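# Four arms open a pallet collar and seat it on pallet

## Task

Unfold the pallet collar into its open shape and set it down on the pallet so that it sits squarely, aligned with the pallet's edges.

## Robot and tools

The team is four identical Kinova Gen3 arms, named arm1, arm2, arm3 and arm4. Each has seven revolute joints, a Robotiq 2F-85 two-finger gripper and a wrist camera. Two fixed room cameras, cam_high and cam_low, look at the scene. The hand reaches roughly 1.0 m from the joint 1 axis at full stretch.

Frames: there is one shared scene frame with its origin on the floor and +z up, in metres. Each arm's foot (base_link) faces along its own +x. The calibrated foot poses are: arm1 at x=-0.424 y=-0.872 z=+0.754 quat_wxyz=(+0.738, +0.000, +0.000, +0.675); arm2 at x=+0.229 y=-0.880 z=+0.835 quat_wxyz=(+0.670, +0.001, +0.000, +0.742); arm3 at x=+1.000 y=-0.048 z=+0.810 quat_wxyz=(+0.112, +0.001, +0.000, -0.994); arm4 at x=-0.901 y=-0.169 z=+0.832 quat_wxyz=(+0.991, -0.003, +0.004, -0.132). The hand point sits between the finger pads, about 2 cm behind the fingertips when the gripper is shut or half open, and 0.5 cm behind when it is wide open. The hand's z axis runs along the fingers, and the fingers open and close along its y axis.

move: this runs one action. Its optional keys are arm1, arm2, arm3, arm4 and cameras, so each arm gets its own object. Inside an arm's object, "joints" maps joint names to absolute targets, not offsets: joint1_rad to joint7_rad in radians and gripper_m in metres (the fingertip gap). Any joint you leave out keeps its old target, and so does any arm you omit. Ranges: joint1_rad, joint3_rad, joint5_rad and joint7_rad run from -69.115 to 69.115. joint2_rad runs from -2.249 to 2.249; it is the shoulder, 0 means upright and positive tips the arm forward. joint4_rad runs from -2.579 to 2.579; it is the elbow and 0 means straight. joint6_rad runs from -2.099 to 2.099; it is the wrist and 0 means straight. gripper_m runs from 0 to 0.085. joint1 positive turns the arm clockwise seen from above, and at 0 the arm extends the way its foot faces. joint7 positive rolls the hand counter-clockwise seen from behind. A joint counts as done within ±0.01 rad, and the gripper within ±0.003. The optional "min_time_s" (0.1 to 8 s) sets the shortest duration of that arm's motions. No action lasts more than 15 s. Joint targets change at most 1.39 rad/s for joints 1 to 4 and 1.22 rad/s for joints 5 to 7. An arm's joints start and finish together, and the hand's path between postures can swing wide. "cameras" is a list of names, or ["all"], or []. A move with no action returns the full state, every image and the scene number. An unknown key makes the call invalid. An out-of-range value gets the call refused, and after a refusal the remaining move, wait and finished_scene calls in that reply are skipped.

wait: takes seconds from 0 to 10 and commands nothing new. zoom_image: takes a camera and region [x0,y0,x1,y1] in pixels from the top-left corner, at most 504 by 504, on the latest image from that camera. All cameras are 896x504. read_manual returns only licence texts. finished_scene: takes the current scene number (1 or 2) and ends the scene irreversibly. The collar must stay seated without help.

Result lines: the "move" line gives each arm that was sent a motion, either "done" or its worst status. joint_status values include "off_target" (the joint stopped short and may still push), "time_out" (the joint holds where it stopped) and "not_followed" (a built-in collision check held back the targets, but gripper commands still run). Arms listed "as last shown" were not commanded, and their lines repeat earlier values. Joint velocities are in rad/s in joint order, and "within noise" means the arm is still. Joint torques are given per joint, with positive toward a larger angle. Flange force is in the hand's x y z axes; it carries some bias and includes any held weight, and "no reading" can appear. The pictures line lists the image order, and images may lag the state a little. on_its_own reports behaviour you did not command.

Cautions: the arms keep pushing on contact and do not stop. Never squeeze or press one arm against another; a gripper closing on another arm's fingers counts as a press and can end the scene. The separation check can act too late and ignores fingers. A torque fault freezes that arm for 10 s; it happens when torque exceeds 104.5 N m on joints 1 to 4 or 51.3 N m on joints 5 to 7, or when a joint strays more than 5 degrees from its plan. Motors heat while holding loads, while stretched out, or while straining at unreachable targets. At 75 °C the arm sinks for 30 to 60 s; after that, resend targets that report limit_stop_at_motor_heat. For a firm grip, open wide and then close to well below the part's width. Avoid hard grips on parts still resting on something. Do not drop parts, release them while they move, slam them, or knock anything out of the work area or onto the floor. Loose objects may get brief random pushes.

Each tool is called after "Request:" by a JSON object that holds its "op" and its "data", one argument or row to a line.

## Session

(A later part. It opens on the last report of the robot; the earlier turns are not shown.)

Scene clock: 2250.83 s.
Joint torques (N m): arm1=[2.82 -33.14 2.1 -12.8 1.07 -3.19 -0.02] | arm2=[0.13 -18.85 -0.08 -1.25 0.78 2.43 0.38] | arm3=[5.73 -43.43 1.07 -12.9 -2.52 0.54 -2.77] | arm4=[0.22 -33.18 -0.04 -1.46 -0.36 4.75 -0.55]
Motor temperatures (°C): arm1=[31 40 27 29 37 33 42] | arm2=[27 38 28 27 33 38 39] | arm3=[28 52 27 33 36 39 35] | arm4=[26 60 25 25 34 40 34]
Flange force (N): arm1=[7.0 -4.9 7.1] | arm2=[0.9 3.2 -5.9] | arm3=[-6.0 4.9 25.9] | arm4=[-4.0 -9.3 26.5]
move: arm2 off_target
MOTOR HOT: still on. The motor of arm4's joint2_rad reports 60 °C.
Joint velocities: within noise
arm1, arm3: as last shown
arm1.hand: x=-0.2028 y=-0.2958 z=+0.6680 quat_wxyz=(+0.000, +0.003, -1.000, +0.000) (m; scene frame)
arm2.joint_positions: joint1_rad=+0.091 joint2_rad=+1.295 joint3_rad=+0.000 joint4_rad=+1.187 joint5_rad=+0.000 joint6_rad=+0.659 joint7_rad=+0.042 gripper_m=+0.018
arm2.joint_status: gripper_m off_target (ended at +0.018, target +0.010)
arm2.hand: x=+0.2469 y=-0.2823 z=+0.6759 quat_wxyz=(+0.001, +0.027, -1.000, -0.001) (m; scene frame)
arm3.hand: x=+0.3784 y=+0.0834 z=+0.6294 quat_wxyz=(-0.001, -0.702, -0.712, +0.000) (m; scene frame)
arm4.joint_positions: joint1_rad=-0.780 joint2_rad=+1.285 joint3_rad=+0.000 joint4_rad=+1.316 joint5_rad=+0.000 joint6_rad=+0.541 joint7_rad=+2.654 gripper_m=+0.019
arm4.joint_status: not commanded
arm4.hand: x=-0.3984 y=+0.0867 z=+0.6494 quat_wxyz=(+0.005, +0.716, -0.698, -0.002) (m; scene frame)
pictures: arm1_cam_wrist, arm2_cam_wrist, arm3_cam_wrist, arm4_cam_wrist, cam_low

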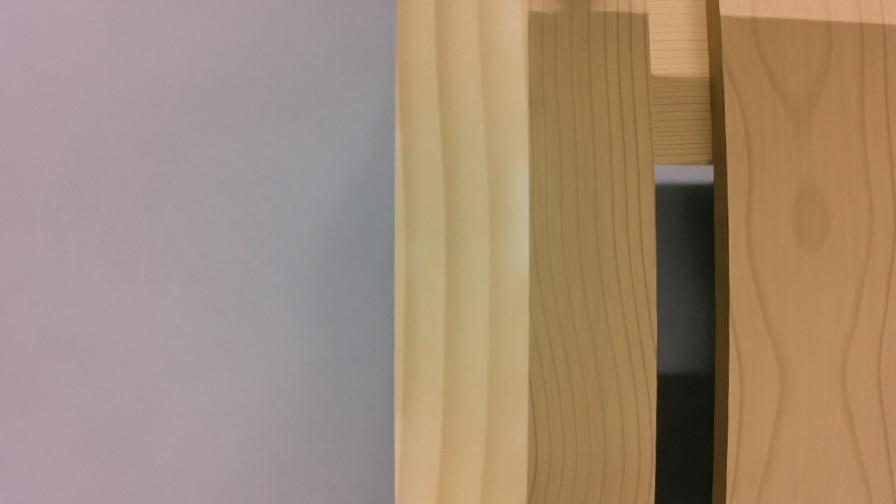

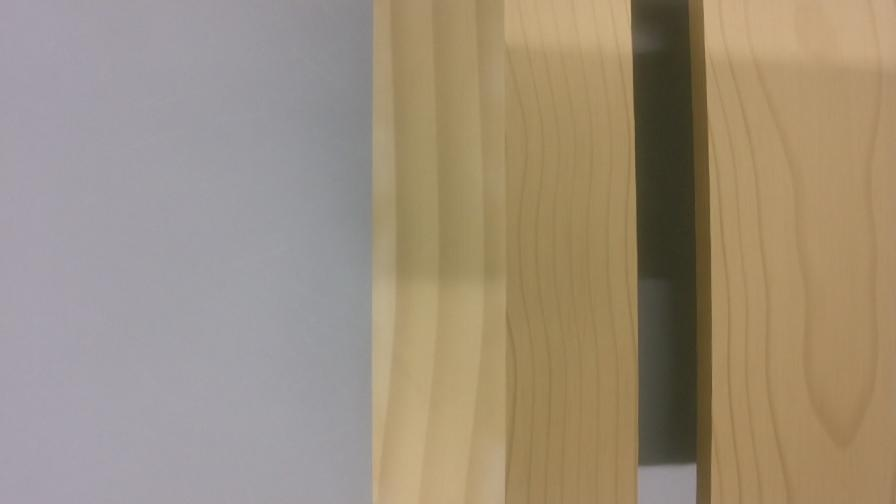

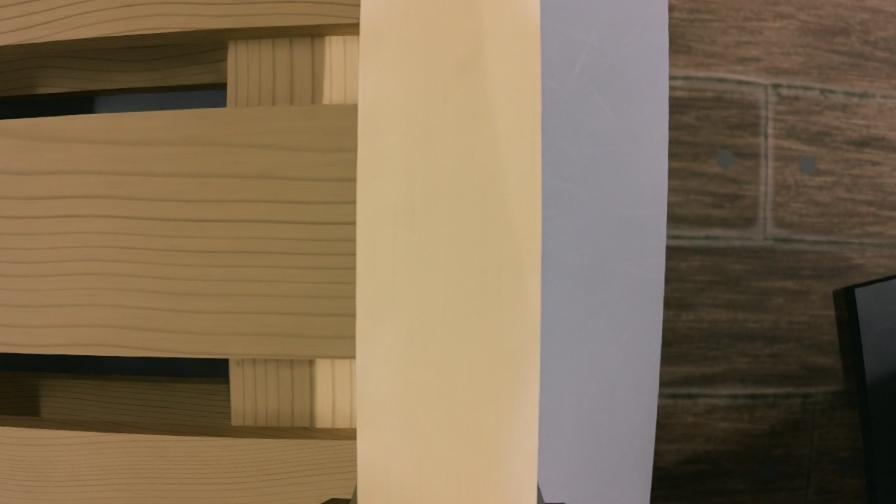

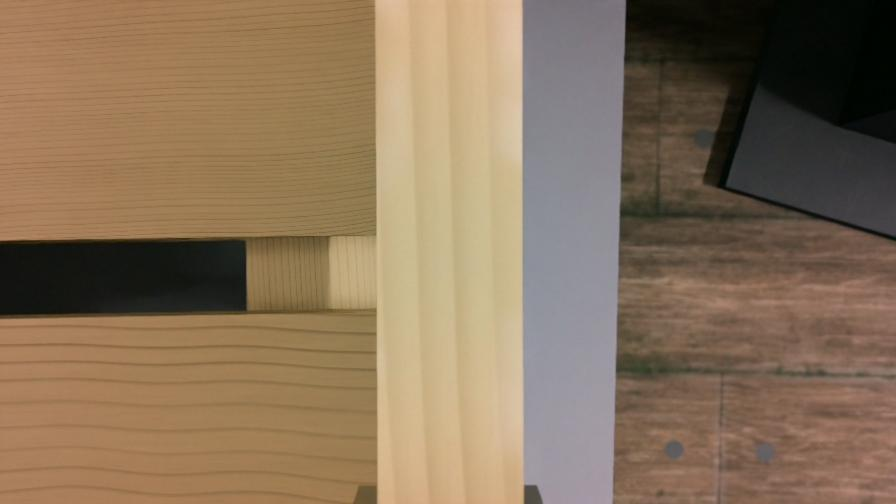

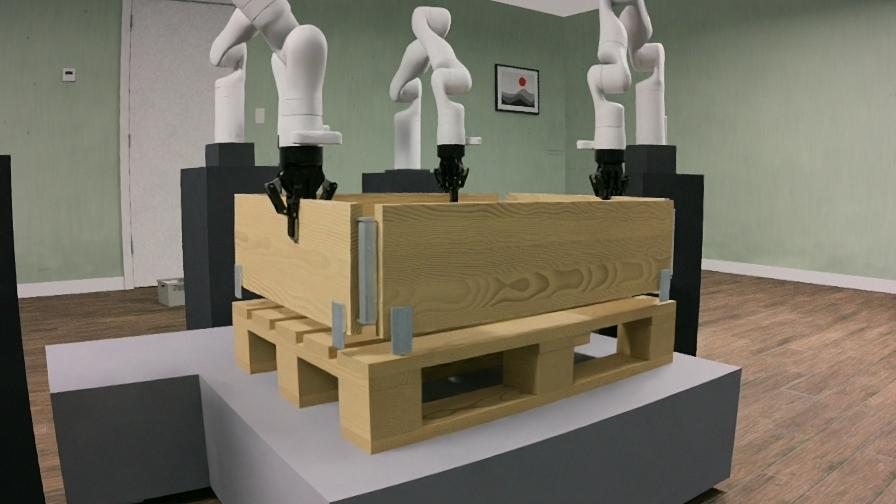

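Request:
{"op": "move", "data": {
  "arm1": {"joints":{"joint1_rad":0.2407,"joint2_rad":1.1894,"joint4_rad":1.1584,"joint6_rad":0.7938,"joint7_rad":0.3447},"min_time_s":1.2},
  "arm2": {"joints":{"joint1_rad":0.094,"joint2_rad":1.3079,"joint4_rad":1.1738,"joint6_rad":0.6599,"joint7_rad":0.054},"min_time_s":1.2},
  "arm3": {"joints":{"joint1_rad":0.3981,"joint2_rad":1.4153,"joint4_rad":0.9427,"joint6_rad":0.7836,"joint7_rad":3.3374},"min_time_s":1.2},
  "arm4": {"joints":{"joint1_rad":-0.7746,"joint2_rad":1.2909,"joint4_rad":1.3258,"joint6_rad":0.5249,"joint7_rad":2.6686},"min_time_s":1.2},
  "cameras": ["cam_low","arm1_cam_wrist","arm2_cam_wrist","arm3_cam_wrist","arm4_cam_wrist"]
}}

Request:
{"op": "zoom_image", "data": {
  "camera": "cam_low",
  "region": [225, 240, 445, 400]
}}

Request:
{"op": "zoom_image", "data": {
  "camera": "cam_low",
  "region": [600, 240, 700, 360]
}}

Scene clock: 2447.13 s.
Joint torques (N m): arm1=[3.22 -33.13 2.48 -12.49 1.12 -3.03 -0.04] | arm2=[-0.41 -18.69 -0.49 -1.64 0.6 2.11 0.32] | arm3=[5.43 -43.36 0.54 -12.45 -2.7 1.03 -2.71] | arm4=[-0.25 -32.92 -0.38 -1.18 -0.35 4.78 -0.43]
Motor temperatures (°C): arm1=[31 41 26 31 37 33 42] | arm2=[27 37 28 26 33 38 39] | arm3=[29 56 26 33 36 39 35] | arm4=[26 56 25 24 34 40 34]
Flange force (N): arm1=[7.4 -4.0 7.4] | arm2=[0.0 2.0 -7.0] | arm3=[-5.5 4.3 26.4] | arm4=[-3.3 -9.6 26.5]
move: arm1 done; arm2 done; arm3 done; arm4 done
MOTOR HOT: cleared for the motors of arm4.
Joint velocities: within noise
arm1.joint_positions: joint1_rad=+0.241 joint2_rad=+1.189 joint3_rad=+0.000 joint4_rad=+1.158 joint5_rad=+0.000 joint6_rad=+0.794 joint7_rad=+0.345 gripper_m=+0.018
arm1.joint_status: all done
arm1.hand: x=-0.2010 y=-0.2984 z=+0.6631 quat_wxyz=(+0.000, +0.008, -1.000, +0.000) (m; scene frame)
arm2.joint_positions: joint1_rad=+0.094 joint2_rad=+1.308 joint3_rad=+0.000 joint4_rad=+1.174 joint5_rad=+0.000 joint6_rad=+0.660 joint7_rad=+0.054 gripper_m=+0.018
arm2.joint_status: all done
arm2.hand: x=+0.2485 y=-0.2807 z=+0.6708 quat_wxyz=(+0.001, +0.031, -1.000, -0.001) (m; scene frame)
arm3.joint_positions: joint1_rad=+0.398 joint2_rad=+1.415 joint3_rad=+0.000 joint4_rad=+0.943 joint5_rad=+0.000 joint6_rad=+0.784 joint7_rad=+3.337 gripper_m=+0.019
arm3.joint_status: all done
arm3.hand: x=+0.3767 y=+0.0861 z=+0.6245 quat_wxyz=(-0.001, -0.699, -0.715, +0.000) (m; scene frame)
arm4.joint_positions: joint1_rad=-0.775 joint2_rad=+1.291 joint3_rad=+0.000 joint4_rad=+1.326 joint5_rad=+0.000 joint6_rad=+0.525 joint7_rad=+2.669 gripper_m=+0.019
arm4.joint_status: all done
arm4.hand: x=-0.4002 y=+0.0822 z=+0.6445 quat_wxyz=(+0.005, +0.720, -0.694, -0.002) (m; scene frame)
pictures: arm1_cam_wrist, arm2_cam_wrist, arm3_cam_wrist, arm4_cam_wrist, cam_low

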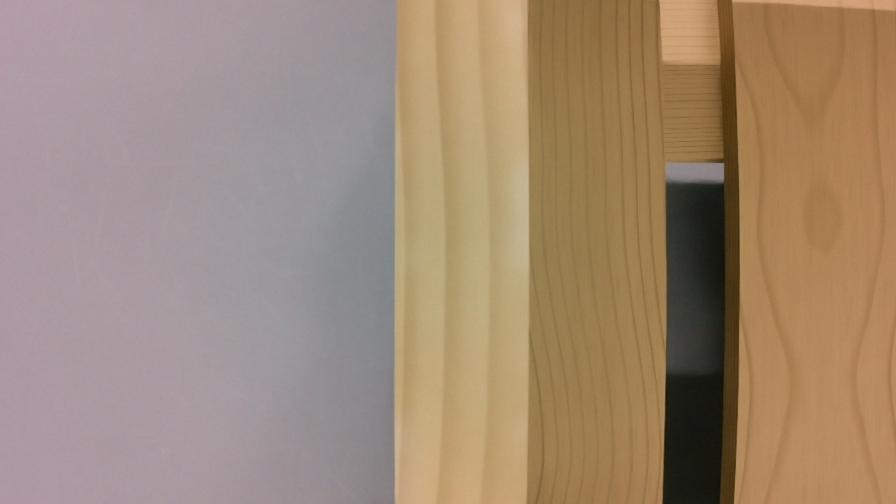

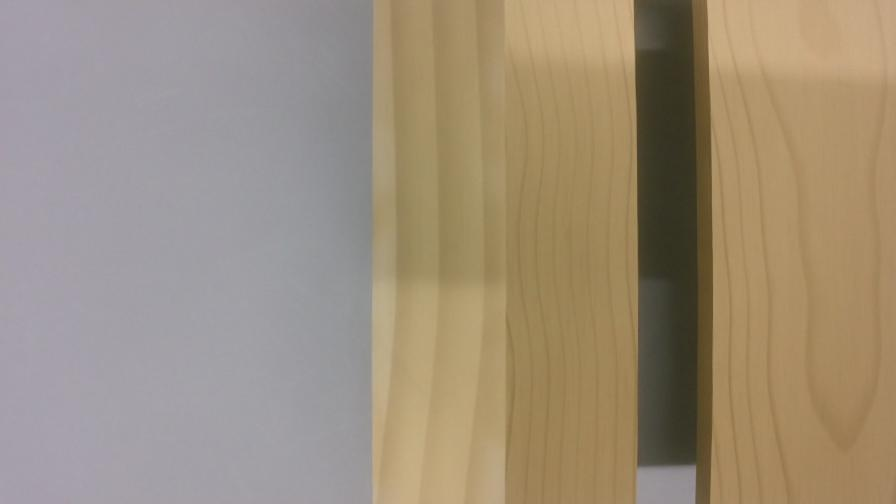

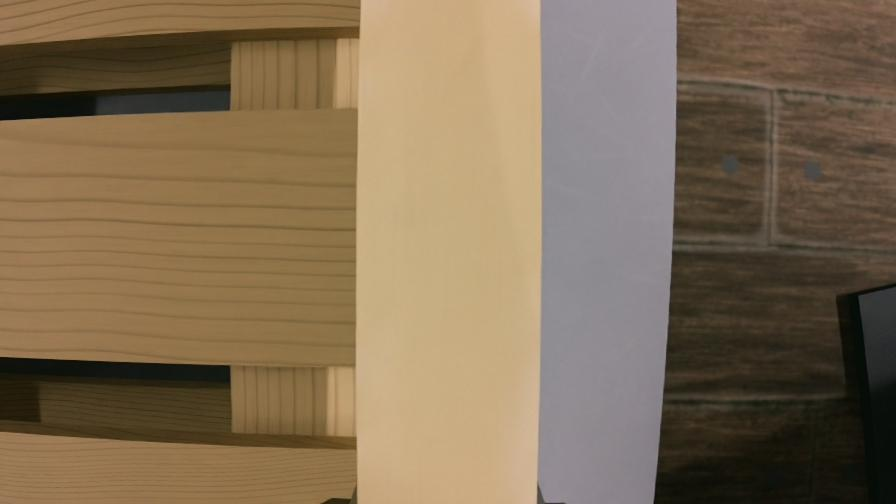

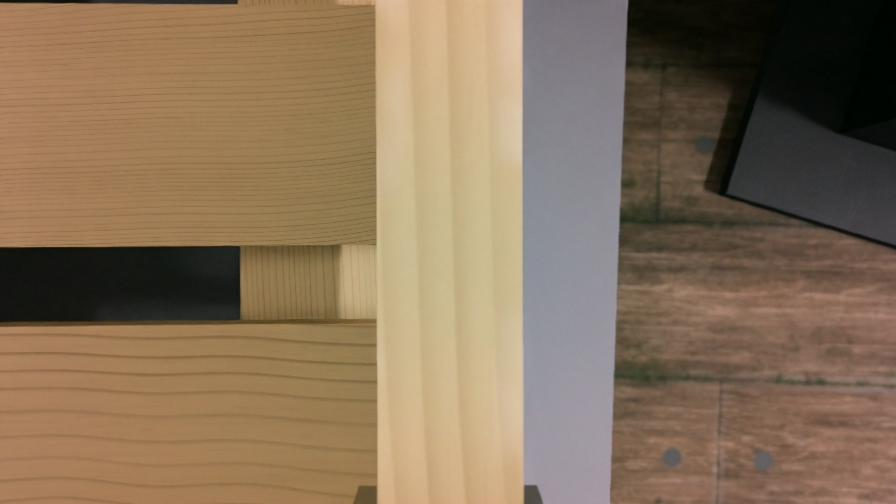

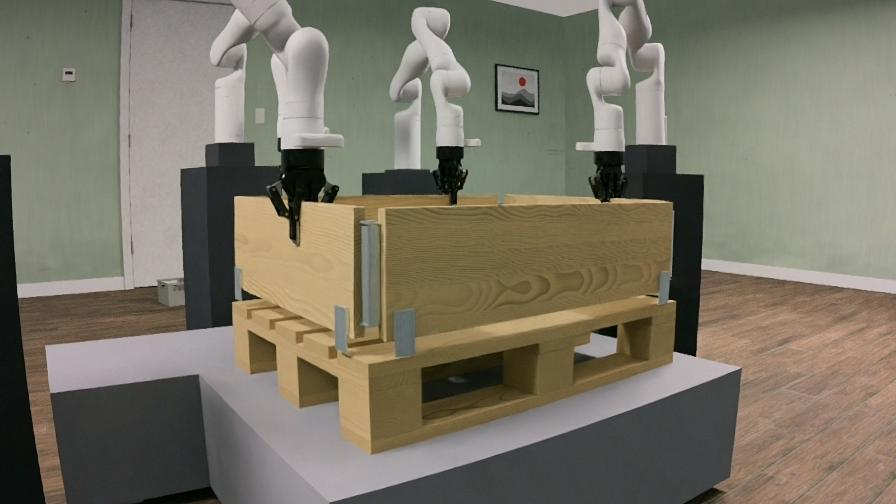

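Scaled by 2.291 from the camera's 896x504 image, which has a finer 1280x720 frame.

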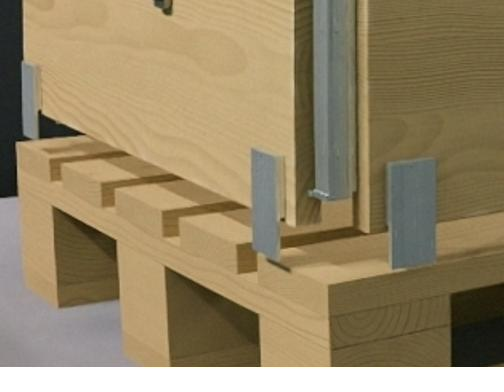

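Scaled by 4.200 from the camera's 896x504 image, which has a finer 1280x720 frame.

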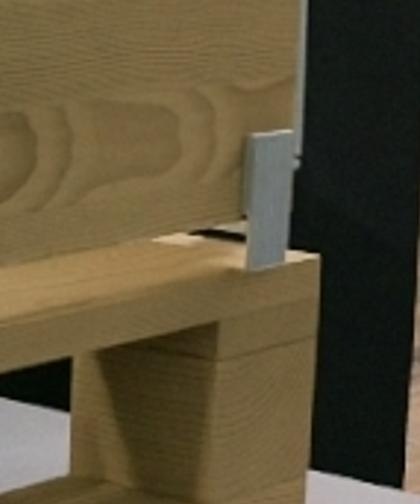

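Request:
{"op": "move", "data": {
  "arm1": {"joints":{"joint2_rad":1.1967,"joint4_rad":1.1563,"joint6_rad":0.7886},"min_time_s":0.8},
  "arm2": {"joints":{"joint2_rad":1.316,"joint4_rad":1.1692,"joint6_rad":0.6563},"min_time_s":0.8},
  "arm3": {"joints":{"joint2_rad":1.4236,"joint4_rad":0.9368,"joint6_rad":0.7812},"min_time_s":0.8},
  "arm4": {"joints":{"joint2_rad":1.2994,"joint4_rad":1.3209,"joint6_rad":0.5213},"min_time_s":0.8},
  "cameras": []
}}

Scene clock: 2488.60 s.
Joint torques (N m): arm1=[3.12 -32.64 2.36 -12.17 1.15 -2.92 -0.04] | arm2=[-0.38 -18.94 -0.43 -1.67 0.67 2.09 0.38] | arm3=[5.62 -42.92 0.61 -12.06 -2.63 1.23 -2.7] | arm4=[-0.51 -32.88 -0.67 -0.86 -0.45 4.99 -0.42]
Motor temperatures (°C): arm1=[31 40 26 30 37 33 42] | arm2=[27 36 28 26 33 38 39] | arm3=[29 54 26 33 36 39 35] | arm4=[26 54 25 24 34 39 34]
Flange force (N): arm1=[7.2 -4.0 6.7] | arm2=[0.1 2.2 -6.6] | arm3=[-5.7 3.8 26.1] | arm4=[-3.1 -10.2 27.0]
move: arm1 done; arm2 done; arm3 done; arm4 done
Joint velocities: within noise
arm1.joint_positions: joint1_rad=+0.241 joint2_rad=+1.197 joint3_rad=+0.000 joint4_rad=+1.156 joint5_rad=+0.000 joint6_rad=+0.789 joint7_rad=+0.345 gripper_m=+0.018
arm1.joint_status: all done
arm1.hand: x=-0.2010 y=-0.2984 z=+0.6591 quat_wxyz=(+0.000, +0.008, -1.000, +0.000) (m; scene frame)
arm2.joint_positions: joint1_rad=+0.094 joint2_rad=+1.316 joint3_rad=+0.000 joint4_rad=+1.169 joint5_rad=+0.000 joint6_rad=+0.656 joint7_rad=+0.054 gripper_m=+0.018
arm2.joint_status: all done
arm2.hand: x=+0.2485 y=-0.2807 z=+0.6669 quat_wxyz=(+0.001, +0.031, -1.000, -0.001) (m; scene frame)
arm3.joint_positions: joint1_rad=+0.398 joint2_rad=+1.424 joint3_rad=+0.000 joint4_rad=+0.937 joint5_rad=+0.000 joint6_rad=+0.781 joint7_rad=+3.337 gripper_m=+0.019
arm3.joint_status: all done
arm3.hand: x=+0.3767 y=+0.0861 z=+0.6205 quat_wxyz=(-0.001, -0.699, -0.715, +0.000) (m; scene frame)
arm4.joint_positions: joint1_rad=-0.775 joint2_rad=+1.299 joint3_rad=+0.000 joint4_rad=+1.321 joint5_rad=+0.000 joint6_rad=+0.521 joint7_rad=+2.669 gripper_m=+0.019
arm4.joint_status: all done
arm4.hand: x=-0.4003 y=+0.0821 z=+0.6404 quat_wxyz=(+0.005, +0.720, -0.694, -0.002) (m; scene frame)
pictures: none
No camera images: "cameras" was empty.

Request:
{"op": "move", "data": {
  "arm1": {"joints":{"joint2_rad":1.2021,"joint4_rad":1.1547,"joint6_rad":0.7848},"min_time_s":0.8},
  "arm2": {"joints":{"joint2_rad":1.3222,"joint4_rad":1.1658,"joint6_rad":0.6536},"min_time_s":0.8},
  "arm3": {"joints":{"joint2_rad":1.4299,"joint4_rad":0.9324,"joint6_rad":0.7793},"min_time_s":0.8},
  "arm4": {"joints":{"joint2_rad":1.3057,"joint4_rad":1.3173,"joint6_rad":0.5186},"min_time_s":0.8},
  "cameras": ["cam_low"]
}}

Request:
{"op": "zoom_image", "data": {
  "camera": "cam_low",
  "region": [225, 240, 445, 400]
}}

Request:
{"op": "zoom_image", "data": {
  "camera": "cam_low",
  "region": [600, 240, 700, 360]
}}

Scene clock: 2503.53 s.
Joint torques (N m): arm1=[2.93 -32.67 2.28 -11.96 1.04 -2.77 -0.1] | arm2=[-0.25 -18.44 -0.36 -1.32 0.65 2.25 0.34] | arm3=[6.08 -42.63 0.93 -11.5 -2.55 1.55 -2.68] | arm4=[-0.71 -32.68 -0.92 -0.47 -0.4 5.12 -0.38]
Motor temperatures (°C): arm1=[31 40 26 30 37 33 42] | arm2=[27 36 28 26 33 38 39] | arm3=[29 53 26 33 36 39 35] | arm4=[26 53 25 24 34 39 34]
Flange force (N): arm1=[6.6 -3.7 7.0] | arm2=[0.2 2.5 -7.1] | arm3=[-6.2 2.4 26.5] | arm4=[-3.2 -11.1 27.2]
move: arm1 done; arm2 done; arm3 done; arm4 done
Joint velocities: within noise
arm1.joint_positions: joint1_rad=+0.241 joint2_rad=+1.202 joint3_rad=+0.000 joint4_rad=+1.155 joint5_rad=+0.000 joint6_rad=+0.785 joint7_rad=+0.345 gripper_m=+0.018
arm1.joint_status: all done
arm1.hand: x=-0.2011 y=-0.2984 z=+0.6561 quat_wxyz=(+0.000, +0.008, -1.000, +0.000) (m; scene frame)
arm2.joint_positions: joint1_rad=+0.094 joint2_rad=+1.322 joint3_rad=+0.000 joint4_rad=+1.166 joint5_rad=+0.000 joint6_rad=+0.654 joint7_rad=+0.054 gripper_m=+0.018
arm2.joint_status: all done
arm2.hand: x=+0.2485 y=-0.2807 z=+0.6638 quat_wxyz=(+0.001, +0.031, -1.000, -0.001) (m; scene frame)
arm3.joint_positions: joint1_rad=+0.398 joint2_rad=+1.430 joint3_rad=+0.000 joint4_rad=+0.932 joint5_rad=+0.000 joint6_rad=+0.779 joint7_rad=+3.337 gripper_m=+0.019
arm3.joint_status: all done
arm3.hand: x=+0.3767 y=+0.0861 z=+0.6174 quat_wxyz=(-0.001, -0.699, -0.715, +0.000) (m; scene frame)
arm4.joint_positions: joint1_rad=-0.775 joint2_rad=+1.306 joint3_rad=+0.000 joint4_rad=+1.317 joint5_rad=+0.000 joint6_rad=+0.519 joint7_rad=+2.669 gripper_m=+0.019
arm4.joint_status: all done
arm4.hand: x=-0.4003 y=+0.0821 z=+0.6375 quat_wxyz=(+0.005, +0.720, -0.694, -0.002) (m; scene frame)
pictures: cam_low

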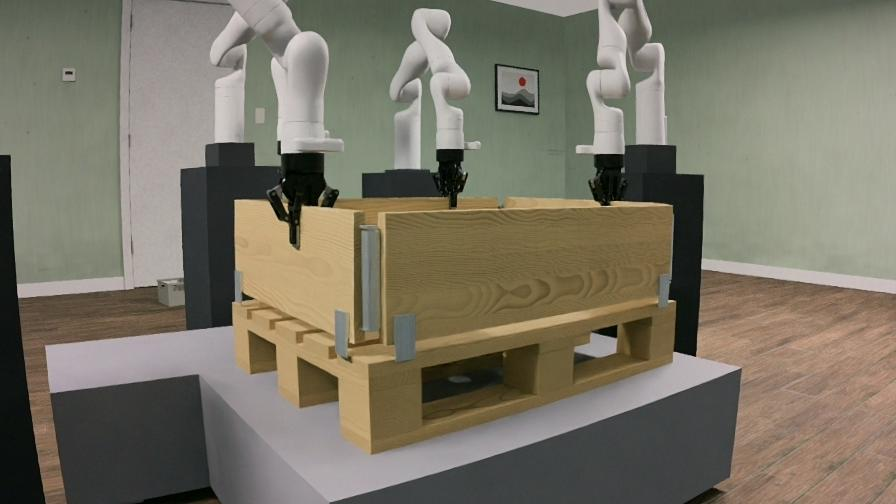

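Scaled by 2.291 from the camera's 896x504 image, which has a finer 1280x720 frame.

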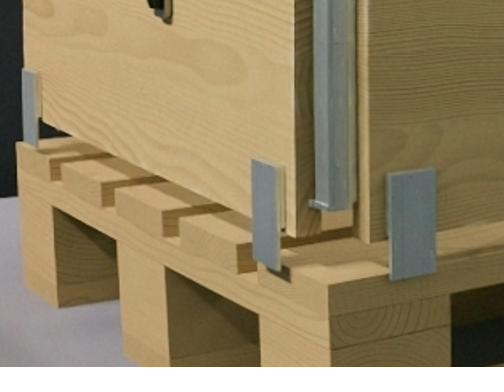

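Scaled by 4.200 from the camera's 896x504 image, which has a finer 1280x720 frame.

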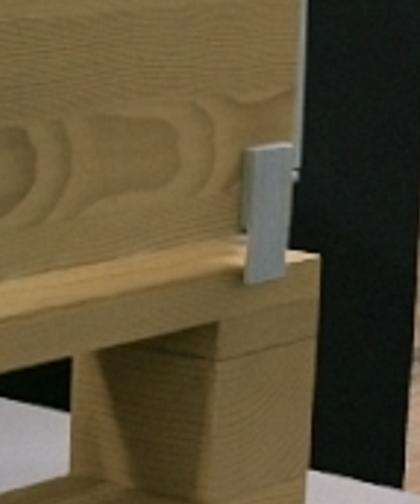

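Request:
{"op": "move", "data": {
  "arm1": {"joints":{"joint2_rad":1.2076,"joint4_rad":1.1531,"joint6_rad":0.7809},"min_time_s":0.8},
  "arm2": {"joints":{"joint2_rad":1.3283,"joint4_rad":1.1624,"joint6_rad":0.6509},"min_time_s":0.8},
  "arm3": {"joints":{"joint2_rad":1.4361,"joint4_rad":0.928,"joint6_rad":0.7775},"min_time_s":0.8},
  "arm4": {"joints":{"joint2_rad":1.3121,"joint4_rad":1.3137,"joint6_rad":0.5158},"min_time_s":0.8},
  "cameras": []
}}

Scene clock: 2522.23 s.
Joint torques (N m): arm1=[2.8 -32.48 2.09 -11.84 0.97 -2.73 -0.1] | arm2=[0.11 -18.3 -0.12 -1.09 0.7 2.42 0.33] | arm3=[6.39 -42.4 1.11 -11.19 -2.51 1.7 -2.65] | arm4=[-0.87 -32.39 -1.04 -0.07 -0.53 5.3 -0.42]
Motor temperatures (°C): arm1=[31 40 26 30 37 33 42] | arm2=[27 36 28 26 33 38 39] | arm3=[29 53 26 33 36 39 35] | arm4=[26 53 25 24 34 39 34]
Flange force (N): arm1=[6.5 -3.8 6.7] | arm2=[0.8 2.8 -7.0] | arm3=[-6.6 1.7 26.5] | arm4=[-3.1 -11.9 27.2]
move: arm1 done; arm2 done; arm3 done; arm4 done
Joint velocities: within noise
arm1.joint_positions: joint1_rad=+0.241 joint2_rad=+1.208 joint3_rad=+0.000 joint4_rad=+1.153 joint5_rad=+0.000 joint6_rad=+0.781 joint7_rad=+0.345 gripper_m=+0.018
arm1.joint_status: all done
arm1.hand: x=-0.2011 y=-0.2985 z=+0.6530 quat_wxyz=(+0.000, +0.008, -1.000, +0.000) (m; scene frame)
arm2.joint_positions: joint1_rad=+0.094 joint2_rad=+1.328 joint3_rad=+0.000 joint4_rad=+1.162 joint5_rad=+0.000 joint6_rad=+0.651 joint7_rad=+0.054 gripper_m=+0.018
arm2.joint_status: all done
arm2.hand: x=+0.2485 y=-0.2808 z=+0.6608 quat_wxyz=(+0.001, +0.031, -1.000, -0.001) (m; scene frame)
arm3.joint_positions: joint1_rad=+0.398 joint2_rad=+1.436 joint3_rad=+0.000 joint4_rad=+0.928 joint5_rad=+0.000 joint6_rad=+0.777 joint7_rad=+3.337 gripper_m=+0.019
arm3.joint_status: all done
arm3.hand: x=+0.3768 y=+0.0861 z=+0.6144 quat_wxyz=(-0.001, -0.699, -0.715, +0.000) (m; scene frame)
arm4.joint_positions: joint1_rad=-0.775 joint2_rad=+1.312 joint3_rad=+0.000 joint4_rad=+1.314 joint5_rad=+0.000 joint6_rad=+0.516 joint7_rad=+2.669 gripper_m=+0.019
arm4.joint_status: all done
arm4.hand: x=-0.4004 y=+0.0821 z=+0.6344 quat_wxyz=(+0.005, +0.720, -0.694, -0.002) (m; scene frame)
pictures: none
No camera images: "cameras" was empty.

Request:
{"op": "move", "data": {
  "arm1": {"joints":{"joint2_rad":1.2149,"joint4_rad":1.151,"joint6_rad":0.7757},"min_time_s":0.9},
  "arm2": {"joints":{"joint2_rad":1.3364,"joint4_rad":1.1579,"joint6_rad":0.6474},"min_time_s":0.9},
  "arm3": {"joints":{"joint2_rad":1.4444,"joint4_rad":0.9221,"joint6_rad":0.7751},"min_time_s":0.9},
  "arm4": {"joints":{"joint2_rad":1.3206,"joint4_rad":1.3088,"joint6_rad":0.5122},"min_time_s":0.9},
  "cameras": ["cam_low"]
}}

Scene clock: 2547.90 s.
Joint torques (N m): arm1=[2.66 -32.15 1.92 -11.63 0.88 -2.65 -0.14] | arm2=[0.28 -18.1 0.14 -0.55 0.74 2.7 0.3] | arm3=[7 -42.06 1.59 -10.93 -2.28 1.8 -2.65] | arm4=[-1.12 -32.04 -1.43 0.37 -0.64 5.52 -0.46]
Motor temperatures (°C): arm1=[31 40 26 30 37 33 42] | arm2=[27 36 28 26 33 38 39] | arm3=[29 52 26 33 36 39 35] | arm4=[26 52 25 24 34 40 34]
Flange force (N): arm1=[6.2 -3.9 6.2] | arm2=[0.9 4.1 -6.5] | arm3=[-7.4 1.2 26.2] | arm4=[-2.9 -12.7 27.2]
move: arm1 done; arm2 done; arm3 done; arm4 done
Joint velocities: within noise
arm1.joint_positions: joint1_rad=+0.241 joint2_rad=+1.215 joint3_rad=+0.000 joint4_rad=+1.151 joint5_rad=+0.000 joint6_rad=+0.776 joint7_rad=+0.345 gripper_m=+0.018
arm1.joint_status: all done
arm1.hand: x=-0.2011 y=-0.2986 z=+0.6490 quat_wxyz=(+0.000, +0.008, -1.000, +0.000) (m; scene frame)
arm2.joint_positions: joint1_rad=+0.094 joint2_rad=+1.336 joint3_rad=+0.000 joint4_rad=+1.158 joint5_rad=+0.000 joint6_rad=+0.647 joint7_rad=+0.054 gripper_m=+0.018
arm2.joint_status: all done
arm2.hand: x=+0.2485 y=-0.2809 z=+0.6568 quat_wxyz=(+0.001, +0.031, -1.000, -0.001) (m; scene frame)
arm3.joint_positions: joint1_rad=+0.398 joint2_rad=+1.444 joint3_rad=+0.000 joint4_rad=+0.922 joint5_rad=+0.000 joint6_rad=+0.775 joint7_rad=+3.337 gripper_m=+0.019
arm3.joint_status: all done
arm3.hand: x=+0.3769 y=+0.0861 z=+0.6104 quat_wxyz=(-0.001, -0.699, -0.715, +0.000) (m; scene frame)
arm4.joint_positions: joint1_rad=-0.775 joint2_rad=+1.321 joint3_rad=+0.000 joint4_rad=+1.309 joint5_rad=+0.000 joint6_rad=+0.512 joint7_rad=+2.669 gripper_m=+0.019
arm4.joint_status: all done
arm4.hand: x=-0.4005 y=+0.0820 z=+0.6304 quat_wxyz=(+0.005, +0.720, -0.694, -0.002) (m; scene frame)
pictures: cam_low

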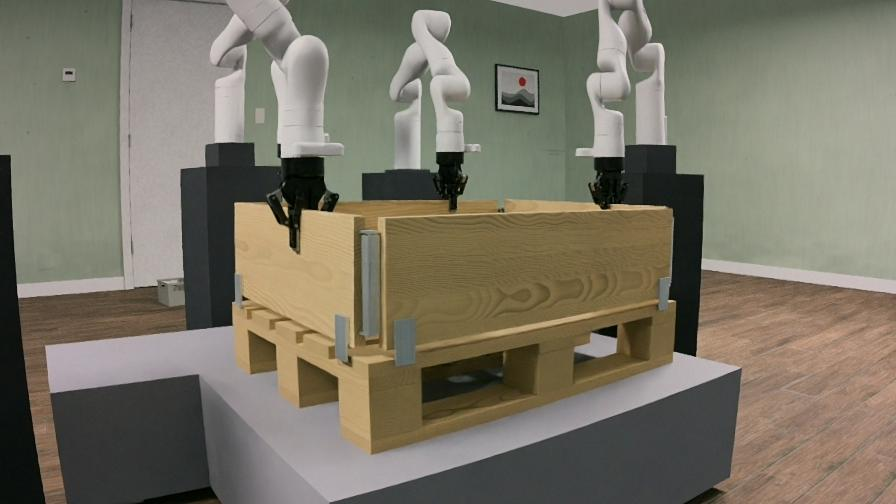

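Request:
{"op": "move", "data": {
  "arm1": {"joints":{"joint2_rad":1.2221,"joint4_rad":1.1489,"joint6_rad":0.7705},"min_time_s":0.9},
  "arm2": {"joints":{"joint2_rad":1.3446,"joint4_rad":1.1533,"joint6_rad":0.6437},"min_time_s":0.9},
  "arm3": {"joints":{"joint2_rad":1.4528,"joint4_rad":0.9162,"joint6_rad":0.7726},"min_time_s":0.9},
  "arm4": {"joints":{"joint2_rad":1.3291,"joint4_rad":1.3039,"joint6_rad":0.5086},"min_time_s":0.9},
  "cameras": []
}}

Scene clock: 2564.60 s.
Joint torques (N m): arm1=[2.49 -32.36 1.8 -11.58 0.81 -2.62 -0.16] | arm2=[0.28 -17.81 0.05 -0.44 0.69 2.73 0.28] | arm3=[7.17 -41.57 1.75 -10.32 -2.21 2.21 -2.61] | arm4=[-1.36 -31.73 -1.66 0.78 -0.69 5.75 -0.41]
Motor temperatures (°C): arm1=[31 40 26 30 37 33 42] | arm2=[27 36 28 26 33 38 39] | arm3=[29 51 26 33 36 39 35] | arm4=[26 51 25 24 34 40 34]
Flange force (N): arm1=[5.8 -3.8 6.6] | arm2=[0.9 4.0 -7.0] | arm3=[-7.6 0.3 26.3] | arm4=[-2.8 -13.3 27.3]
move: arm1 done; arm2 done; arm3 done; arm4 done
Joint velocities: within noise
arm1.joint_positions: joint1_rad=+0.241 joint2_rad=+1.222 joint3_rad=+0.000 joint4_rad=+1.149 joint5_rad=+0.000 joint6_rad=+0.771 joint7_rad=+0.345 gripper_m=+0.018
arm1.joint_status: all done
arm1.hand: x=-0.2011 y=-0.2986 z=+0.6451 quat_wxyz=(+0.000, +0.008, -1.000, +0.000) (m; scene frame)
arm2.joint_positions: joint1_rad=+0.094 joint2_rad=+1.345 joint3_rad=+0.000 joint4_rad=+1.153 joint5_rad=+0.000 joint6_rad=+0.644 joint7_rad=+0.054 gripper_m=+0.018
arm2.joint_status: all done
arm2.hand: x=+0.2485 y=-0.2810 z=+0.6528 quat_wxyz=(+0.001, +0.031, -1.000, -0.001) (m; scene frame)
arm3.joint_positions: joint1_rad=+0.398 joint2_rad=+1.453 joint3_rad=+0.000 joint4_rad=+0.916 joint5_rad=+0.000 joint6_rad=+0.773 joint7_rad=+3.337 gripper_m=+0.019
arm3.joint_status: all done
arm3.hand: x=+0.3770 y=+0.0860 z=+0.6064 quat_wxyz=(-0.001, -0.699, -0.715, +0.000) (m; scene frame)
arm4.joint_positions: joint1_rad=-0.775 joint2_rad=+1.329 joint3_rad=+0.000 joint4_rad=+1.304 joint5_rad=+0.000 joint6_rad=+0.509 joint7_rad=+2.669 gripper_m=+0.019
arm4.joint_status: all done
arm4.hand: x=-0.4007 y=+0.0820 z=+0.6264 quat_wxyz=(+0.005, +0.720, -0.694, -0.002) (m; scene frame)
pictures: none
No camera images: "cameras" was empty.

Request:
{"op": "move", "data": {
  "arm1": {"joints":{"joint2_rad":1.2294,"joint4_rad":1.1468,"joint6_rad":0.7654},"min_time_s":1},
  "arm2": {"joints":{"joint2_rad":1.3527,"joint4_rad":1.1487,"joint6_rad":0.6402},"min_time_s":1},
  "arm3": {"joints":{"joint2_rad":1.4611,"joint4_rad":0.9103,"joint6_rad":0.7702},"min_time_s":1},
  "arm4": {"joints":{"joint2_rad":1.3375,"joint4_rad":1.2991,"joint6_rad":0.505},"min_time_s":1},
  "cameras": ["cam_low"]
}}

Request:
{"op": "zoom_image", "data": {
  "camera": "cam_low",
  "region": [225, 240, 445, 400]
}}

Request:
{"op": "zoom_image", "data": {
  "camera": "cam_low",
  "region": [600, 240, 700, 360]
}}

Scene clock: 2581.07 s.
Joint torques (N m): arm1=[2.33 -31.83 1.59 -11.21 0.79 -2.43 -0.12] | arm2=[0.62 -17.64 0.44 -0.03 0.82 2.95 0.29] | arm3=[7.75 -40.86 2.07 -9.57 -2.07 2.58 -2.58] | arm4=[-1.83 -31.24 -2.28 1.52 -0.88 6.15 -0.48]
Motor temperatures (°C): arm1=[31 40 26 30 37 33 42] | arm2=[27 36 28 26 33 38 39] | arm3=[29 51 26 33 36 39 35] | arm4=[26 51 25 24 34 40 34]
Flange force (N): arm1=[5.6 -3.8 6.0] | arm2=[1.4 4.9 -6.7] | arm3=[-8.2 -1.3 26.1] | arm4=[-2.5 -14.8 27.6]
move: arm1 done; arm2 done; arm3 done; arm4 done
Joint velocities: within noise
arm1.joint_positions: joint1_rad=+0.241 joint2_rad=+1.229 joint3_rad=+0.000 joint4_rad=+1.147 joint5_rad=+0.000 joint6_rad=+0.765 joint7_rad=+0.345 gripper_m=+0.018
arm1.joint_status: all done
arm1.hand: x=-0.2012 y=-0.2988 z=+0.6410 quat_wxyz=(+0.000, +0.008, -1.000, +0.000) (m; scene frame)
arm2.joint_positions: joint1_rad=+0.094 joint2_rad=+1.353 joint3_rad=+0.000 joint4_rad=+1.149 joint5_rad=+0.000 joint6_rad=+0.640 joint7_rad=+0.054 gripper_m=+0.018
arm2.joint_status: all done
arm2.hand: x=+0.2485 y=-0.2811 z=+0.6488 quat_wxyz=(+0.001, +0.031, -1.000, -0.001) (m; scene frame)
arm3.joint_positions: joint1_rad=+0.398 joint2_rad=+1.461 joint3_rad=+0.000 joint4_rad=+0.910 joint5_rad=+0.000 joint6_rad=+0.770 joint7_rad=+3.337 gripper_m=+0.019
arm3.joint_status: all done
arm3.hand: x=+0.3772 y=+0.0860 z=+0.6024 quat_wxyz=(-0.001, -0.699, -0.715, +0.000) (m; scene frame)
arm4.joint_positions: joint1_rad=-0.775 joint2_rad=+1.337 joint3_rad=+0.000 joint4_rad=+1.299 joint5_rad=+0.000 joint6_rad=+0.505 joint7_rad=+2.669 gripper_m=+0.019
arm4.joint_status: all done
arm4.hand: x=-0.4009 y=+0.0819 z=+0.6224 quat_wxyz=(+0.005, +0.720, -0.694, -0.002) (m; scene frame)
pictures: cam_low

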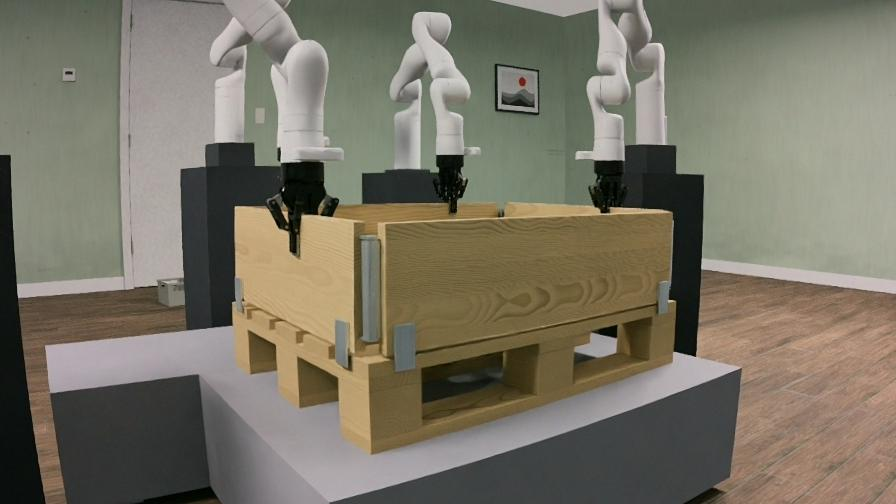

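Scaled by 2.291 from the camera's 896x504 image, which has a finer 1280x720 frame.

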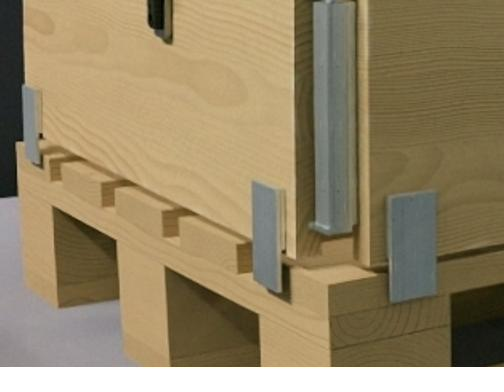

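Scaled by 4.200 from the camera's 896x504 image, which has a finer 1280x720 frame.

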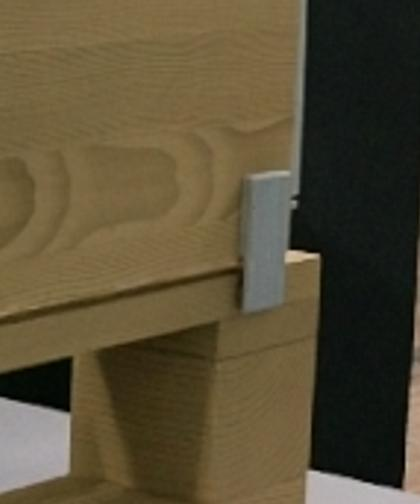

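Request:
{"op": "move", "data": {
  "arm1": {"joints":{"joint2_rad":1.2376,"joint4_rad":1.1418,"joint6_rad":0.7621},"min_time_s":1},
  "arm2": {"joints":{"joint2_rad":1.3616,"joint4_rad":1.1412,"joint6_rad":0.6388},"min_time_s":1},
  "arm3": {"joints":{"joint2_rad":1.4706,"joint4_rad":0.9006,"joint6_rad":0.7704},"min_time_s":1},
  "arm4": {"joints":{"joint2_rad":1.3465,"joint4_rad":1.2915,"joint6_rad":0.5036},"min_time_s":1},
  "cameras": []
}}

Scene clock: 2622.63 s.
Joint torques (N m): arm1=[3.49 -33.2 2.68 -11.99 1.18 -2.86 -0.09] | arm2=[-0.33 -18.86 -0.48 -2.01 0.57 1.83 0.32] | arm3=[5.12 -42.95 0.14 -11.81 -2.75 1.39 -2.71] | arm4=[-0.49 -32.3 -0.83 -0.24 -0.57 5.18 -0.56]
Motor temperatures (°C): arm1=[31 40 26 30 37 33 42] | arm2=[27 35 28 26 33 38 39] | arm3=[29 49 26 33 35 39 35] | arm4=[26 49 25 24 34 40 34]
Flange force (N): arm1=[7.6 -3.4 7.4] | arm2=[0.3 0.7 -7.7] | arm3=[-5.0 4.1 26.2] | arm4=[-3.0 -10.6 26.6]
move: arm1 done; arm2 done; arm3 done; arm4 done
Joint velocities: within noise
arm1.joint_positions: joint1_rad=+0.241 joint2_rad=+1.238 joint3_rad=+0.000 joint4_rad=+1.142 joint5_rad=+0.000 joint6_rad=+0.762 joint7_rad=+0.345 gripper_m=+0.018
arm1.joint_status: all done
arm1.hand: x=-0.2010 y=-0.2984 z=+0.6371 quat_wxyz=(+0.000, +0.008, -1.000, +0.000) (m; scene frame)
arm2.joint_positions: joint1_rad=+0.094 joint2_rad=+1.362 joint3_rad=+0.000 joint4_rad=+1.141 joint5_rad=+0.000 joint6_rad=+0.639 joint7_rad=+0.054 gripper_m=+0.018
arm2.joint_status: all done
arm2.hand: x=+0.2485 y=-0.2806 z=+0.6449 quat_wxyz=(+0.001, +0.031, -1.000, -0.001) (m; scene frame)
arm3.joint_positions: joint1_rad=+0.398 joint2_rad=+1.471 joint3_rad=+0.000 joint4_rad=+0.901 joint5_rad=+0.000 joint6_rad=+0.770 joint7_rad=+3.337 gripper_m=+0.019
arm3.joint_status: all done
arm3.hand: x=+0.3767 y=+0.0861 z=+0.5984 quat_wxyz=(-0.001, -0.699, -0.715, +0.000) (m; scene frame)
arm4.joint_positions: joint1_rad=-0.775 joint2_rad=+1.346 joint3_rad=+0.000 joint4_rad=+1.291 joint5_rad=+0.000 joint6_rad=+0.504 joint7_rad=+2.669 gripper_m=+0.019
arm4.joint_status: all done
arm4.hand: x=-0.4005 y=+0.0821 z=+0.6185 quat_wxyz=(+0.005, +0.720, -0.694, -0.002) (m; scene frame)
pictures: none
No camera images: "cameras" was empty.

Request:
{"op": "move", "data": {
  "arm1": {"joints":{"joint2_rad":1.2414,"joint4_rad":1.1403,"joint6_rad":0.7598},"min_time_s":0.8},
  "arm2": {"joints":{"joint2_rad":1.3658,"joint4_rad":1.1385,"joint6_rad":0.6373},"min_time_s":0.8},
  "arm3": {"joints":{"joint2_rad":1.475,"joint4_rad":0.8971,"joint6_rad":0.7696},"min_time_s":0.8},
  "arm4": {"joints":{"joint2_rad":1.3508,"joint4_rad":1.2886,"joint6_rad":0.5021},"min_time_s":0.8},
  "cameras": []
}}

Scene clock: 2659.10 s.
Joint torques (N m): arm1=[3.16 -33.21 2.39 -11.84 1.05 -2.74 -0.05] | arm2=[-0.3 -18.6 -0.47 -1.8 0.6 1.92 0.31] | arm3=[5.32 -42.59 0.21 -11.24 -2.67 1.69 -2.66] | arm4=[-0.72 -32.29 -0.9 -0.13 -0.5 5.21 -0.4]
Motor temperatures (°C): arm1=[31 40 26 31 37 33 42] | arm2=[27 35 28 26 33 38 39] | arm3=[29 49 26 33 35 39 35] | arm4=[26 49 25 24 34 40 34]
Flange force (N): arm1=[7.0 -3.3 7.6] | arm2=[0.3 0.9 -7.9] | arm3=[-5.0 2.6 26.5] | arm4=[-3.0 -10.9 26.8]
move: arm1 done; arm2 done; arm3 done; arm4 done
Joint velocities: within noise
arm1.joint_positions: joint1_rad=+0.241 joint2_rad=+1.241 joint3_rad=+0.000 joint4_rad=+1.140 joint5_rad=+0.000 joint6_rad=+0.760 joint7_rad=+0.345 gripper_m=+0.018
arm1.joint_status: all done
arm1.hand: x=-0.2010 y=-0.2984 z=+0.6351 quat_wxyz=(+0.000, +0.008, -1.000, +0.000) (m; scene frame)
arm2.joint_positions: joint1_rad=+0.094 joint2_rad=+1.366 joint3_rad=+0.000 joint4_rad=+1.139 joint5_rad=+0.000 joint6_rad=+0.637 joint7_rad=+0.054 gripper_m=+0.018
arm2.joint_status: all done
arm2.hand: x=+0.2485 y=-0.2807 z=+0.6428 quat_wxyz=(+0.001, +0.031, -1.000, -0.001) (m; scene frame)
arm3.joint_positions: joint1_rad=+0.398 joint2_rad=+1.475 joint3_rad=+0.000 joint4_rad=+0.897 joint5_rad=+0.000 joint6_rad=+0.770 joint7_rad=+3.337 gripper_m=+0.019
arm3.joint_status: all done
arm3.hand: x=+0.3768 y=+0.0861 z=+0.5964 quat_wxyz=(-0.001, -0.699, -0.715, +0.000) (m; scene frame)
arm4.joint_positions: joint1_rad=-0.775 joint2_rad=+1.351 joint3_rad=+0.000 joint4_rad=+1.289 joint5_rad=+0.000 joint6_rad=+0.502 joint7_rad=+2.669 gripper_m=+0.019
arm4.joint_status: all done
arm4.hand: x=-0.4004 y=+0.0821 z=+0.6165 quat_wxyz=(+0.005, +0.720, -0.694, -0.002) (m; scene frame)
pictures: none
No camera images: "cameras" was empty.

Request:
{"op": "move", "data": {
  "arm1": {"joints":{"joint2_rad":1.2452,"joint4_rad":1.1388,"joint6_rad":0.7575},"min_time_s":0.8},
  "arm2": {"joints":{"joint2_rad":1.37,"joint4_rad":1.1357,"joint6_rad":0.6359},"min_time_s":0.8},
  "arm3": {"joints":{"joint2_rad":1.4793,"joint4_rad":0.8935,"joint6_rad":0.7688},"min_time_s":0.8},
  "arm4": {"joints":{"joint2_rad":1.3552,"joint4_rad":1.2858,"joint6_rad":0.5006},"min_time_s":0.8},
  "cameras": ["cam_low"]
}}

Request:
{"op": "zoom_image", "data": {
  "camera": "cam_low",
  "region": [225, 240, 445, 400]
}}

Scene clock: 2669.70 s.
Joint torques (N m): arm1=[3.25 -35.17 2.56 -11.65 1.11 -1.96 -0.11] | arm2=[0.77 -19.75 0.65 -1.46 0.94 2.38 0.32] | arm3=[5.7 -37.9 -0.11 -12.05 -2.92 -0.45 -2.72] | arm4=[-2.06 -25.94 -2.21 -1.26 -0.72 3.35 -0.45]
Motor temperatures (°C): arm1=[30 40 26 31 37 33 42] | arm2=[27 35 28 26 33 38 39] | arm3=[29 49 26 33 35 39 35] | arm4=[26 49 25 24 34 40 34]
Flange force (N): arm1=[6.4 -1.6 12.3] | arm2=[1.9 2.9 -4.7] | arm3=[-7.0 8.7 13.9] | arm4=[1.9 -6.0 10.0]
move: arm1 done; arm2 done; arm3 done; arm4 done
Joint velocities: within noise
arm1.joint_positions: joint1_rad=+0.241 joint2_rad=+1.245 joint3_rad=+0.000 joint4_rad=+1.139 joint5_rad=+0.000 joint6_rad=+0.757 joint7_rad=+0.345 gripper_m=+0.018
arm1.joint_status: all done
arm1.hand: x=-0.2010 y=-0.2984 z=+0.6331 quat_wxyz=(+0.000, +0.008, -1.000, +0.000) (m; scene frame)
arm2.joint_positions: joint1_rad=+0.094 joint2_rad=+1.370 joint3_rad=+0.000 joint4_rad=+1.136 joint5_rad=+0.000 joint6_rad=+0.636 joint7_rad=+0.054 gripper_m=+0.018
arm2.joint_status: all done
arm2.hand: x=+0.2485 y=-0.2807 z=+0.6409 quat_wxyz=(+0.001, +0.031, -1.000, -0.001) (m; scene frame)
arm3.joint_positions: joint1_rad=+0.398 joint2_rad=+1.479 joint3_rad=+0.000 joint4_rad=+0.893 joint5_rad=+0.000 joint6_rad=+0.769 joint7_rad=+3.337 gripper_m=+0.019
arm3.joint_status: all done
arm3.hand: x=+0.3767 y=+0.0861 z=+0.5945 quat_wxyz=(-0.001, -0.699, -0.715, +0.000) (m; scene frame)
arm4.joint_positions: joint1_rad=-0.775 joint2_rad=+1.355 joint3_rad=+0.000 joint4_rad=+1.286 joint5_rad=+0.000 joint6_rad=+0.501 joint7_rad=+2.669 gripper_m=+0.019
arm4.joint_status: all done
arm4.hand: x=-0.4005 y=+0.0820 z=+0.6145 quat_wxyz=(+0.005, +0.720, -0.694, -0.002) (m; scene frame)
pictures: cam_low

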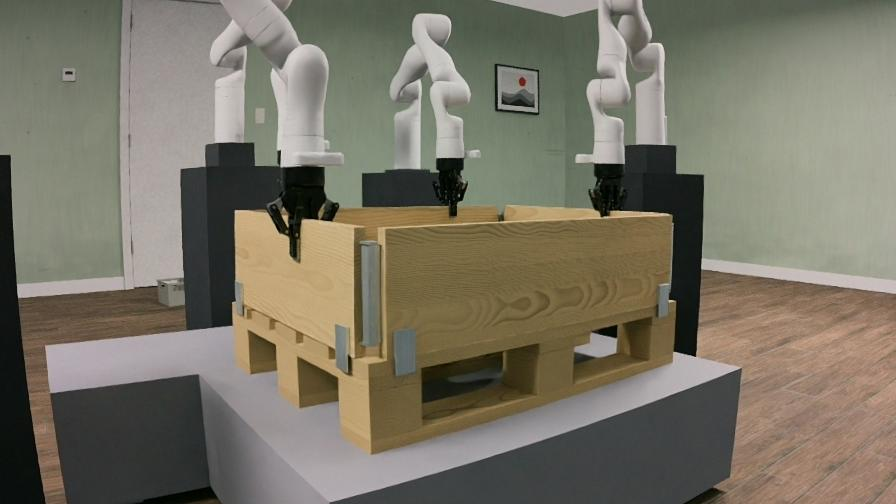

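Scaled by 2.291 from the camera's 896x504 image, which has a finer 1280x720 frame.

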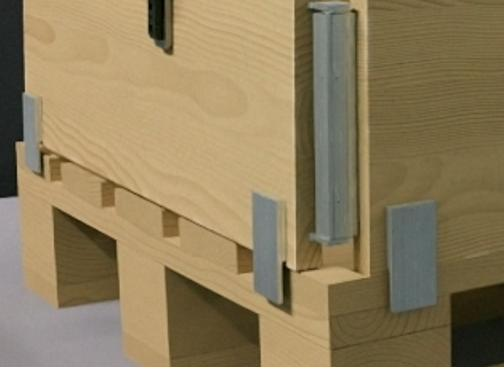

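Request:
{"op": "move", "data": {
  "arm1": {"joints":{"joint2_rad":1.2489,"joint4_rad":1.1373,"joint6_rad":0.7552},"min_time_s":0.8},
  "arm2": {"joints":{"joint2_rad":1.3742,"joint4_rad":1.133,"joint6_rad":0.6344},"min_time_s":0.8},
  "arm3": {"joints":{"joint2_rad":1.4815,"joint4_rad":0.8917,"joint6_rad":0.7684},"min_time_s":0.8},
  "arm4": {"joints":{"joint2_rad":1.3574,"joint4_rad":1.2844,"joint6_rad":0.4999},"min_time_s":0.8},
  "cameras": []
}}

Scene clock: 2682.90 s.
Joint torques (N m): arm1=[1.63 -23.8 0.97 -11.38 0.65 -5.17 -0.1] | arm2=[-2.01 -19.25 -2.05 -0.39 0.17 2.96 0.36] | arm3=[6.01 -39.52 0.11 -12.77 -2.96 -0.24 -2.81] | arm4=[-1.54 -23.13 -1.78 -1.16 -0.64 2.81 -0.53]
Motor temperatures (°C): arm1=[30 40 26 31 37 33 42] | arm2=[27 35 28 26 32 38 39] | arm3=[29 48 26 33 35 39 35] | arm4=[26 48 25 24 34 40 34]
Flange force (N): arm1=[7.1 -10.4 -12.8] | arm2=[-2.9 5.2 -3.8] | arm3=[-7.8 10.5 16.1] | arm4=[1.7 -4.6 3.7]
move: arm1 done; arm2 done; arm3 done; arm4 done
Joint velocities: within noise
arm1.joint_positions: joint1_rad=+0.241 joint2_rad=+1.249 joint3_rad=+0.000 joint4_rad=+1.137 joint5_rad=+0.000 joint6_rad=+0.755 joint7_rad=+0.345 gripper_m=+0.018
arm1.joint_status: all done
arm1.hand: x=-0.2010 y=-0.2983 z=+0.6311 quat_wxyz=(+0.000, +0.008, -1.000, +0.000) (m; scene frame)
arm2.joint_positions: joint1_rad=+0.094 joint2_rad=+1.374 joint3_rad=+0.000 joint4_rad=+1.133 joint5_rad=+0.000 joint6_rad=+0.634 joint7_rad=+0.054 gripper_m=+0.018
arm2.joint_status: all done
arm2.hand: x=+0.2485 y=-0.2807 z=+0.6389 quat_wxyz=(+0.001, +0.031, -1.000, -0.001) (m; scene frame)
arm3.joint_positions: joint1_rad=+0.398 joint2_rad=+1.481 joint3_rad=+0.000 joint4_rad=+0.892 joint5_rad=+0.000 joint6_rad=+0.768 joint7_rad=+3.337 gripper_m=+0.019
arm3.joint_status: all done
arm3.hand: x=+0.3768 y=+0.0861 z=+0.5935 quat_wxyz=(-0.001, -0.699, -0.715, +0.000) (m; scene frame)
arm4.joint_positions: joint1_rad=-0.775 joint2_rad=+1.357 joint3_rad=+0.000 joint4_rad=+1.284 joint5_rad=+0.000 joint6_rad=+0.500 joint7_rad=+2.669 gripper_m=+0.019
arm4.joint_status: all done
arm4.hand: x=-0.4006 y=+0.0820 z=+0.6135 quat_wxyz=(+0.005, +0.720, -0.694, -0.002) (m; scene frame)
pictures: none
No camera images: "cameras" was empty.

Request:
{"op": "move", "data": {
  "arm1": {"joints":{"joint2_rad":1.248,"joint4_rad":1.1377,"joint6_rad":0.7558},"min_time_s":0.8},
  "arm2": {"joints":{"joint2_rad":1.3774,"joint4_rad":1.1309,"joint6_rad":0.6333},"min_time_s":0.8},
  "arm3": {"joints":{"joint2_rad":1.4859,"joint4_rad":0.8882,"joint6_rad":0.7676},"min_time_s":0.8},
  "arm4": {"joints":{"joint2_rad":1.3585,"joint4_rad":1.2837,"joint6_rad":0.4995},"min_time_s":0.8},
  "cameras": ["cam_low"]
}}

Request:
{"op": "zoom_image", "data": {
  "camera": "cam_low",
  "region": [225, 240, 445, 400]
}}

Request:
{"op": "zoom_image", "data": {
  "camera": "cam_low",
  "region": [600, 240, 700, 360]
}}

Scene clock: 2702.23 s.
Joint torques (N m): arm1=[2.88 -32.9 2.62 -11.6 1.28 -2.63 -0.06] | arm2=[-0.47 -19.74 -0.34 -0.77 0.7 2.94 0.38] | arm3=[8.19 -31.61 1.33 -12.91 -2.54 -2.88 -2.75] | arm4=[-2.67 -19.5 -2.57 -2.2 -0.59 1.4 -0.35]
Motor temperatures (°C): arm1=[30 39 26 31 37 33 42] | arm2=[27 35 28 26 32 38 39] | arm3=[29 48 26 33 36 39 35] | arm4=[26 47 25 24 34 39 34]
Flange force (N): arm1=[6.5 -3.4 7.2] | arm2=[-0.2 4.2 -3.3] | arm3=[-12.9 16.6 -2.5] | arm4=[5.1 -1.4 -6.7]
move: arm1 done; arm2 done; arm3 done; arm4 done
Joint velocities: within noise
arm1.joint_positions: joint1_rad=+0.241 joint2_rad=+1.248 joint3_rad=+0.000 joint4_rad=+1.138 joint5_rad=+0.000 joint6_rad=+0.756 joint7_rad=+0.345 gripper_m=+0.018
arm1.joint_status: all done
arm1.hand: x=-0.2011 y=-0.2984 z=+0.6316 quat_wxyz=(+0.000, +0.008, -1.000, +0.000) (m; scene frame)
arm2.joint_positions: joint1_rad=+0.094 joint2_rad=+1.377 joint3_rad=+0.000 joint4_rad=+1.131 joint5_rad=+0.000 joint6_rad=+0.633 joint7_rad=+0.054 gripper_m=+0.018
arm2.joint_status: all done
arm2.hand: x=+0.2484 y=-0.2807 z=+0.6373 quat_wxyz=(+0.001, +0.031, -1.000, -0.001) (m; scene frame)
arm3.joint_positions: joint1_rad=+0.398 joint2_rad=+1.486 joint3_rad=+0.000 joint4_rad=+0.888 joint5_rad=+0.000 joint6_rad=+0.768 joint7_rad=+3.337 gripper_m=+0.019
arm3.joint_status: all done
arm3.hand: x=+0.3768 y=+0.0861 z=+0.5914 quat_wxyz=(-0.001, -0.699, -0.715, +0.000) (m; scene frame)
arm4.joint_positions: joint1_rad=-0.775 joint2_rad=+1.359 joint3_rad=+0.000 joint4_rad=+1.284 joint5_rad=+0.000 joint6_rad=+0.500 joint7_rad=+2.669 gripper_m=+0.019
arm4.joint_status: all done
arm4.hand: x=-0.4006 y=+0.0820 z=+0.6129 quat_wxyz=(+0.005, +0.720, -0.694, -0.002) (m; scene frame)
pictures: cam_low

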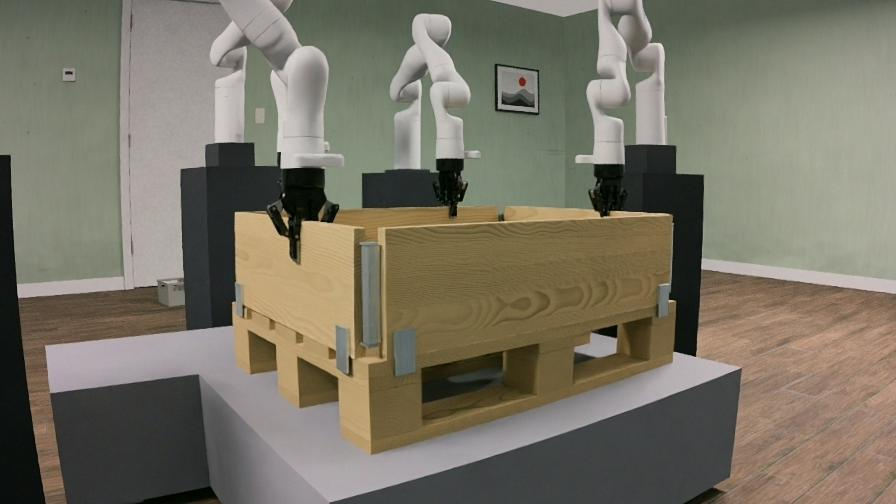

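Scaled by 2.291 from the camera's 896x504 image, which has a finer 1280x720 frame.

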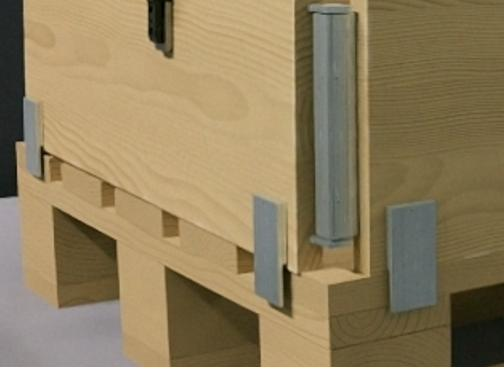

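Scaled by 4.200 from the camera's 896x504 image, which has a finer 1280x720 frame.

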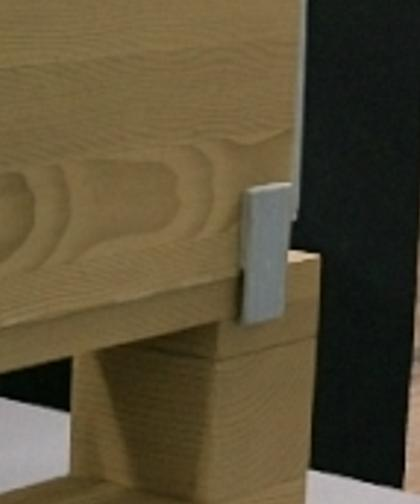

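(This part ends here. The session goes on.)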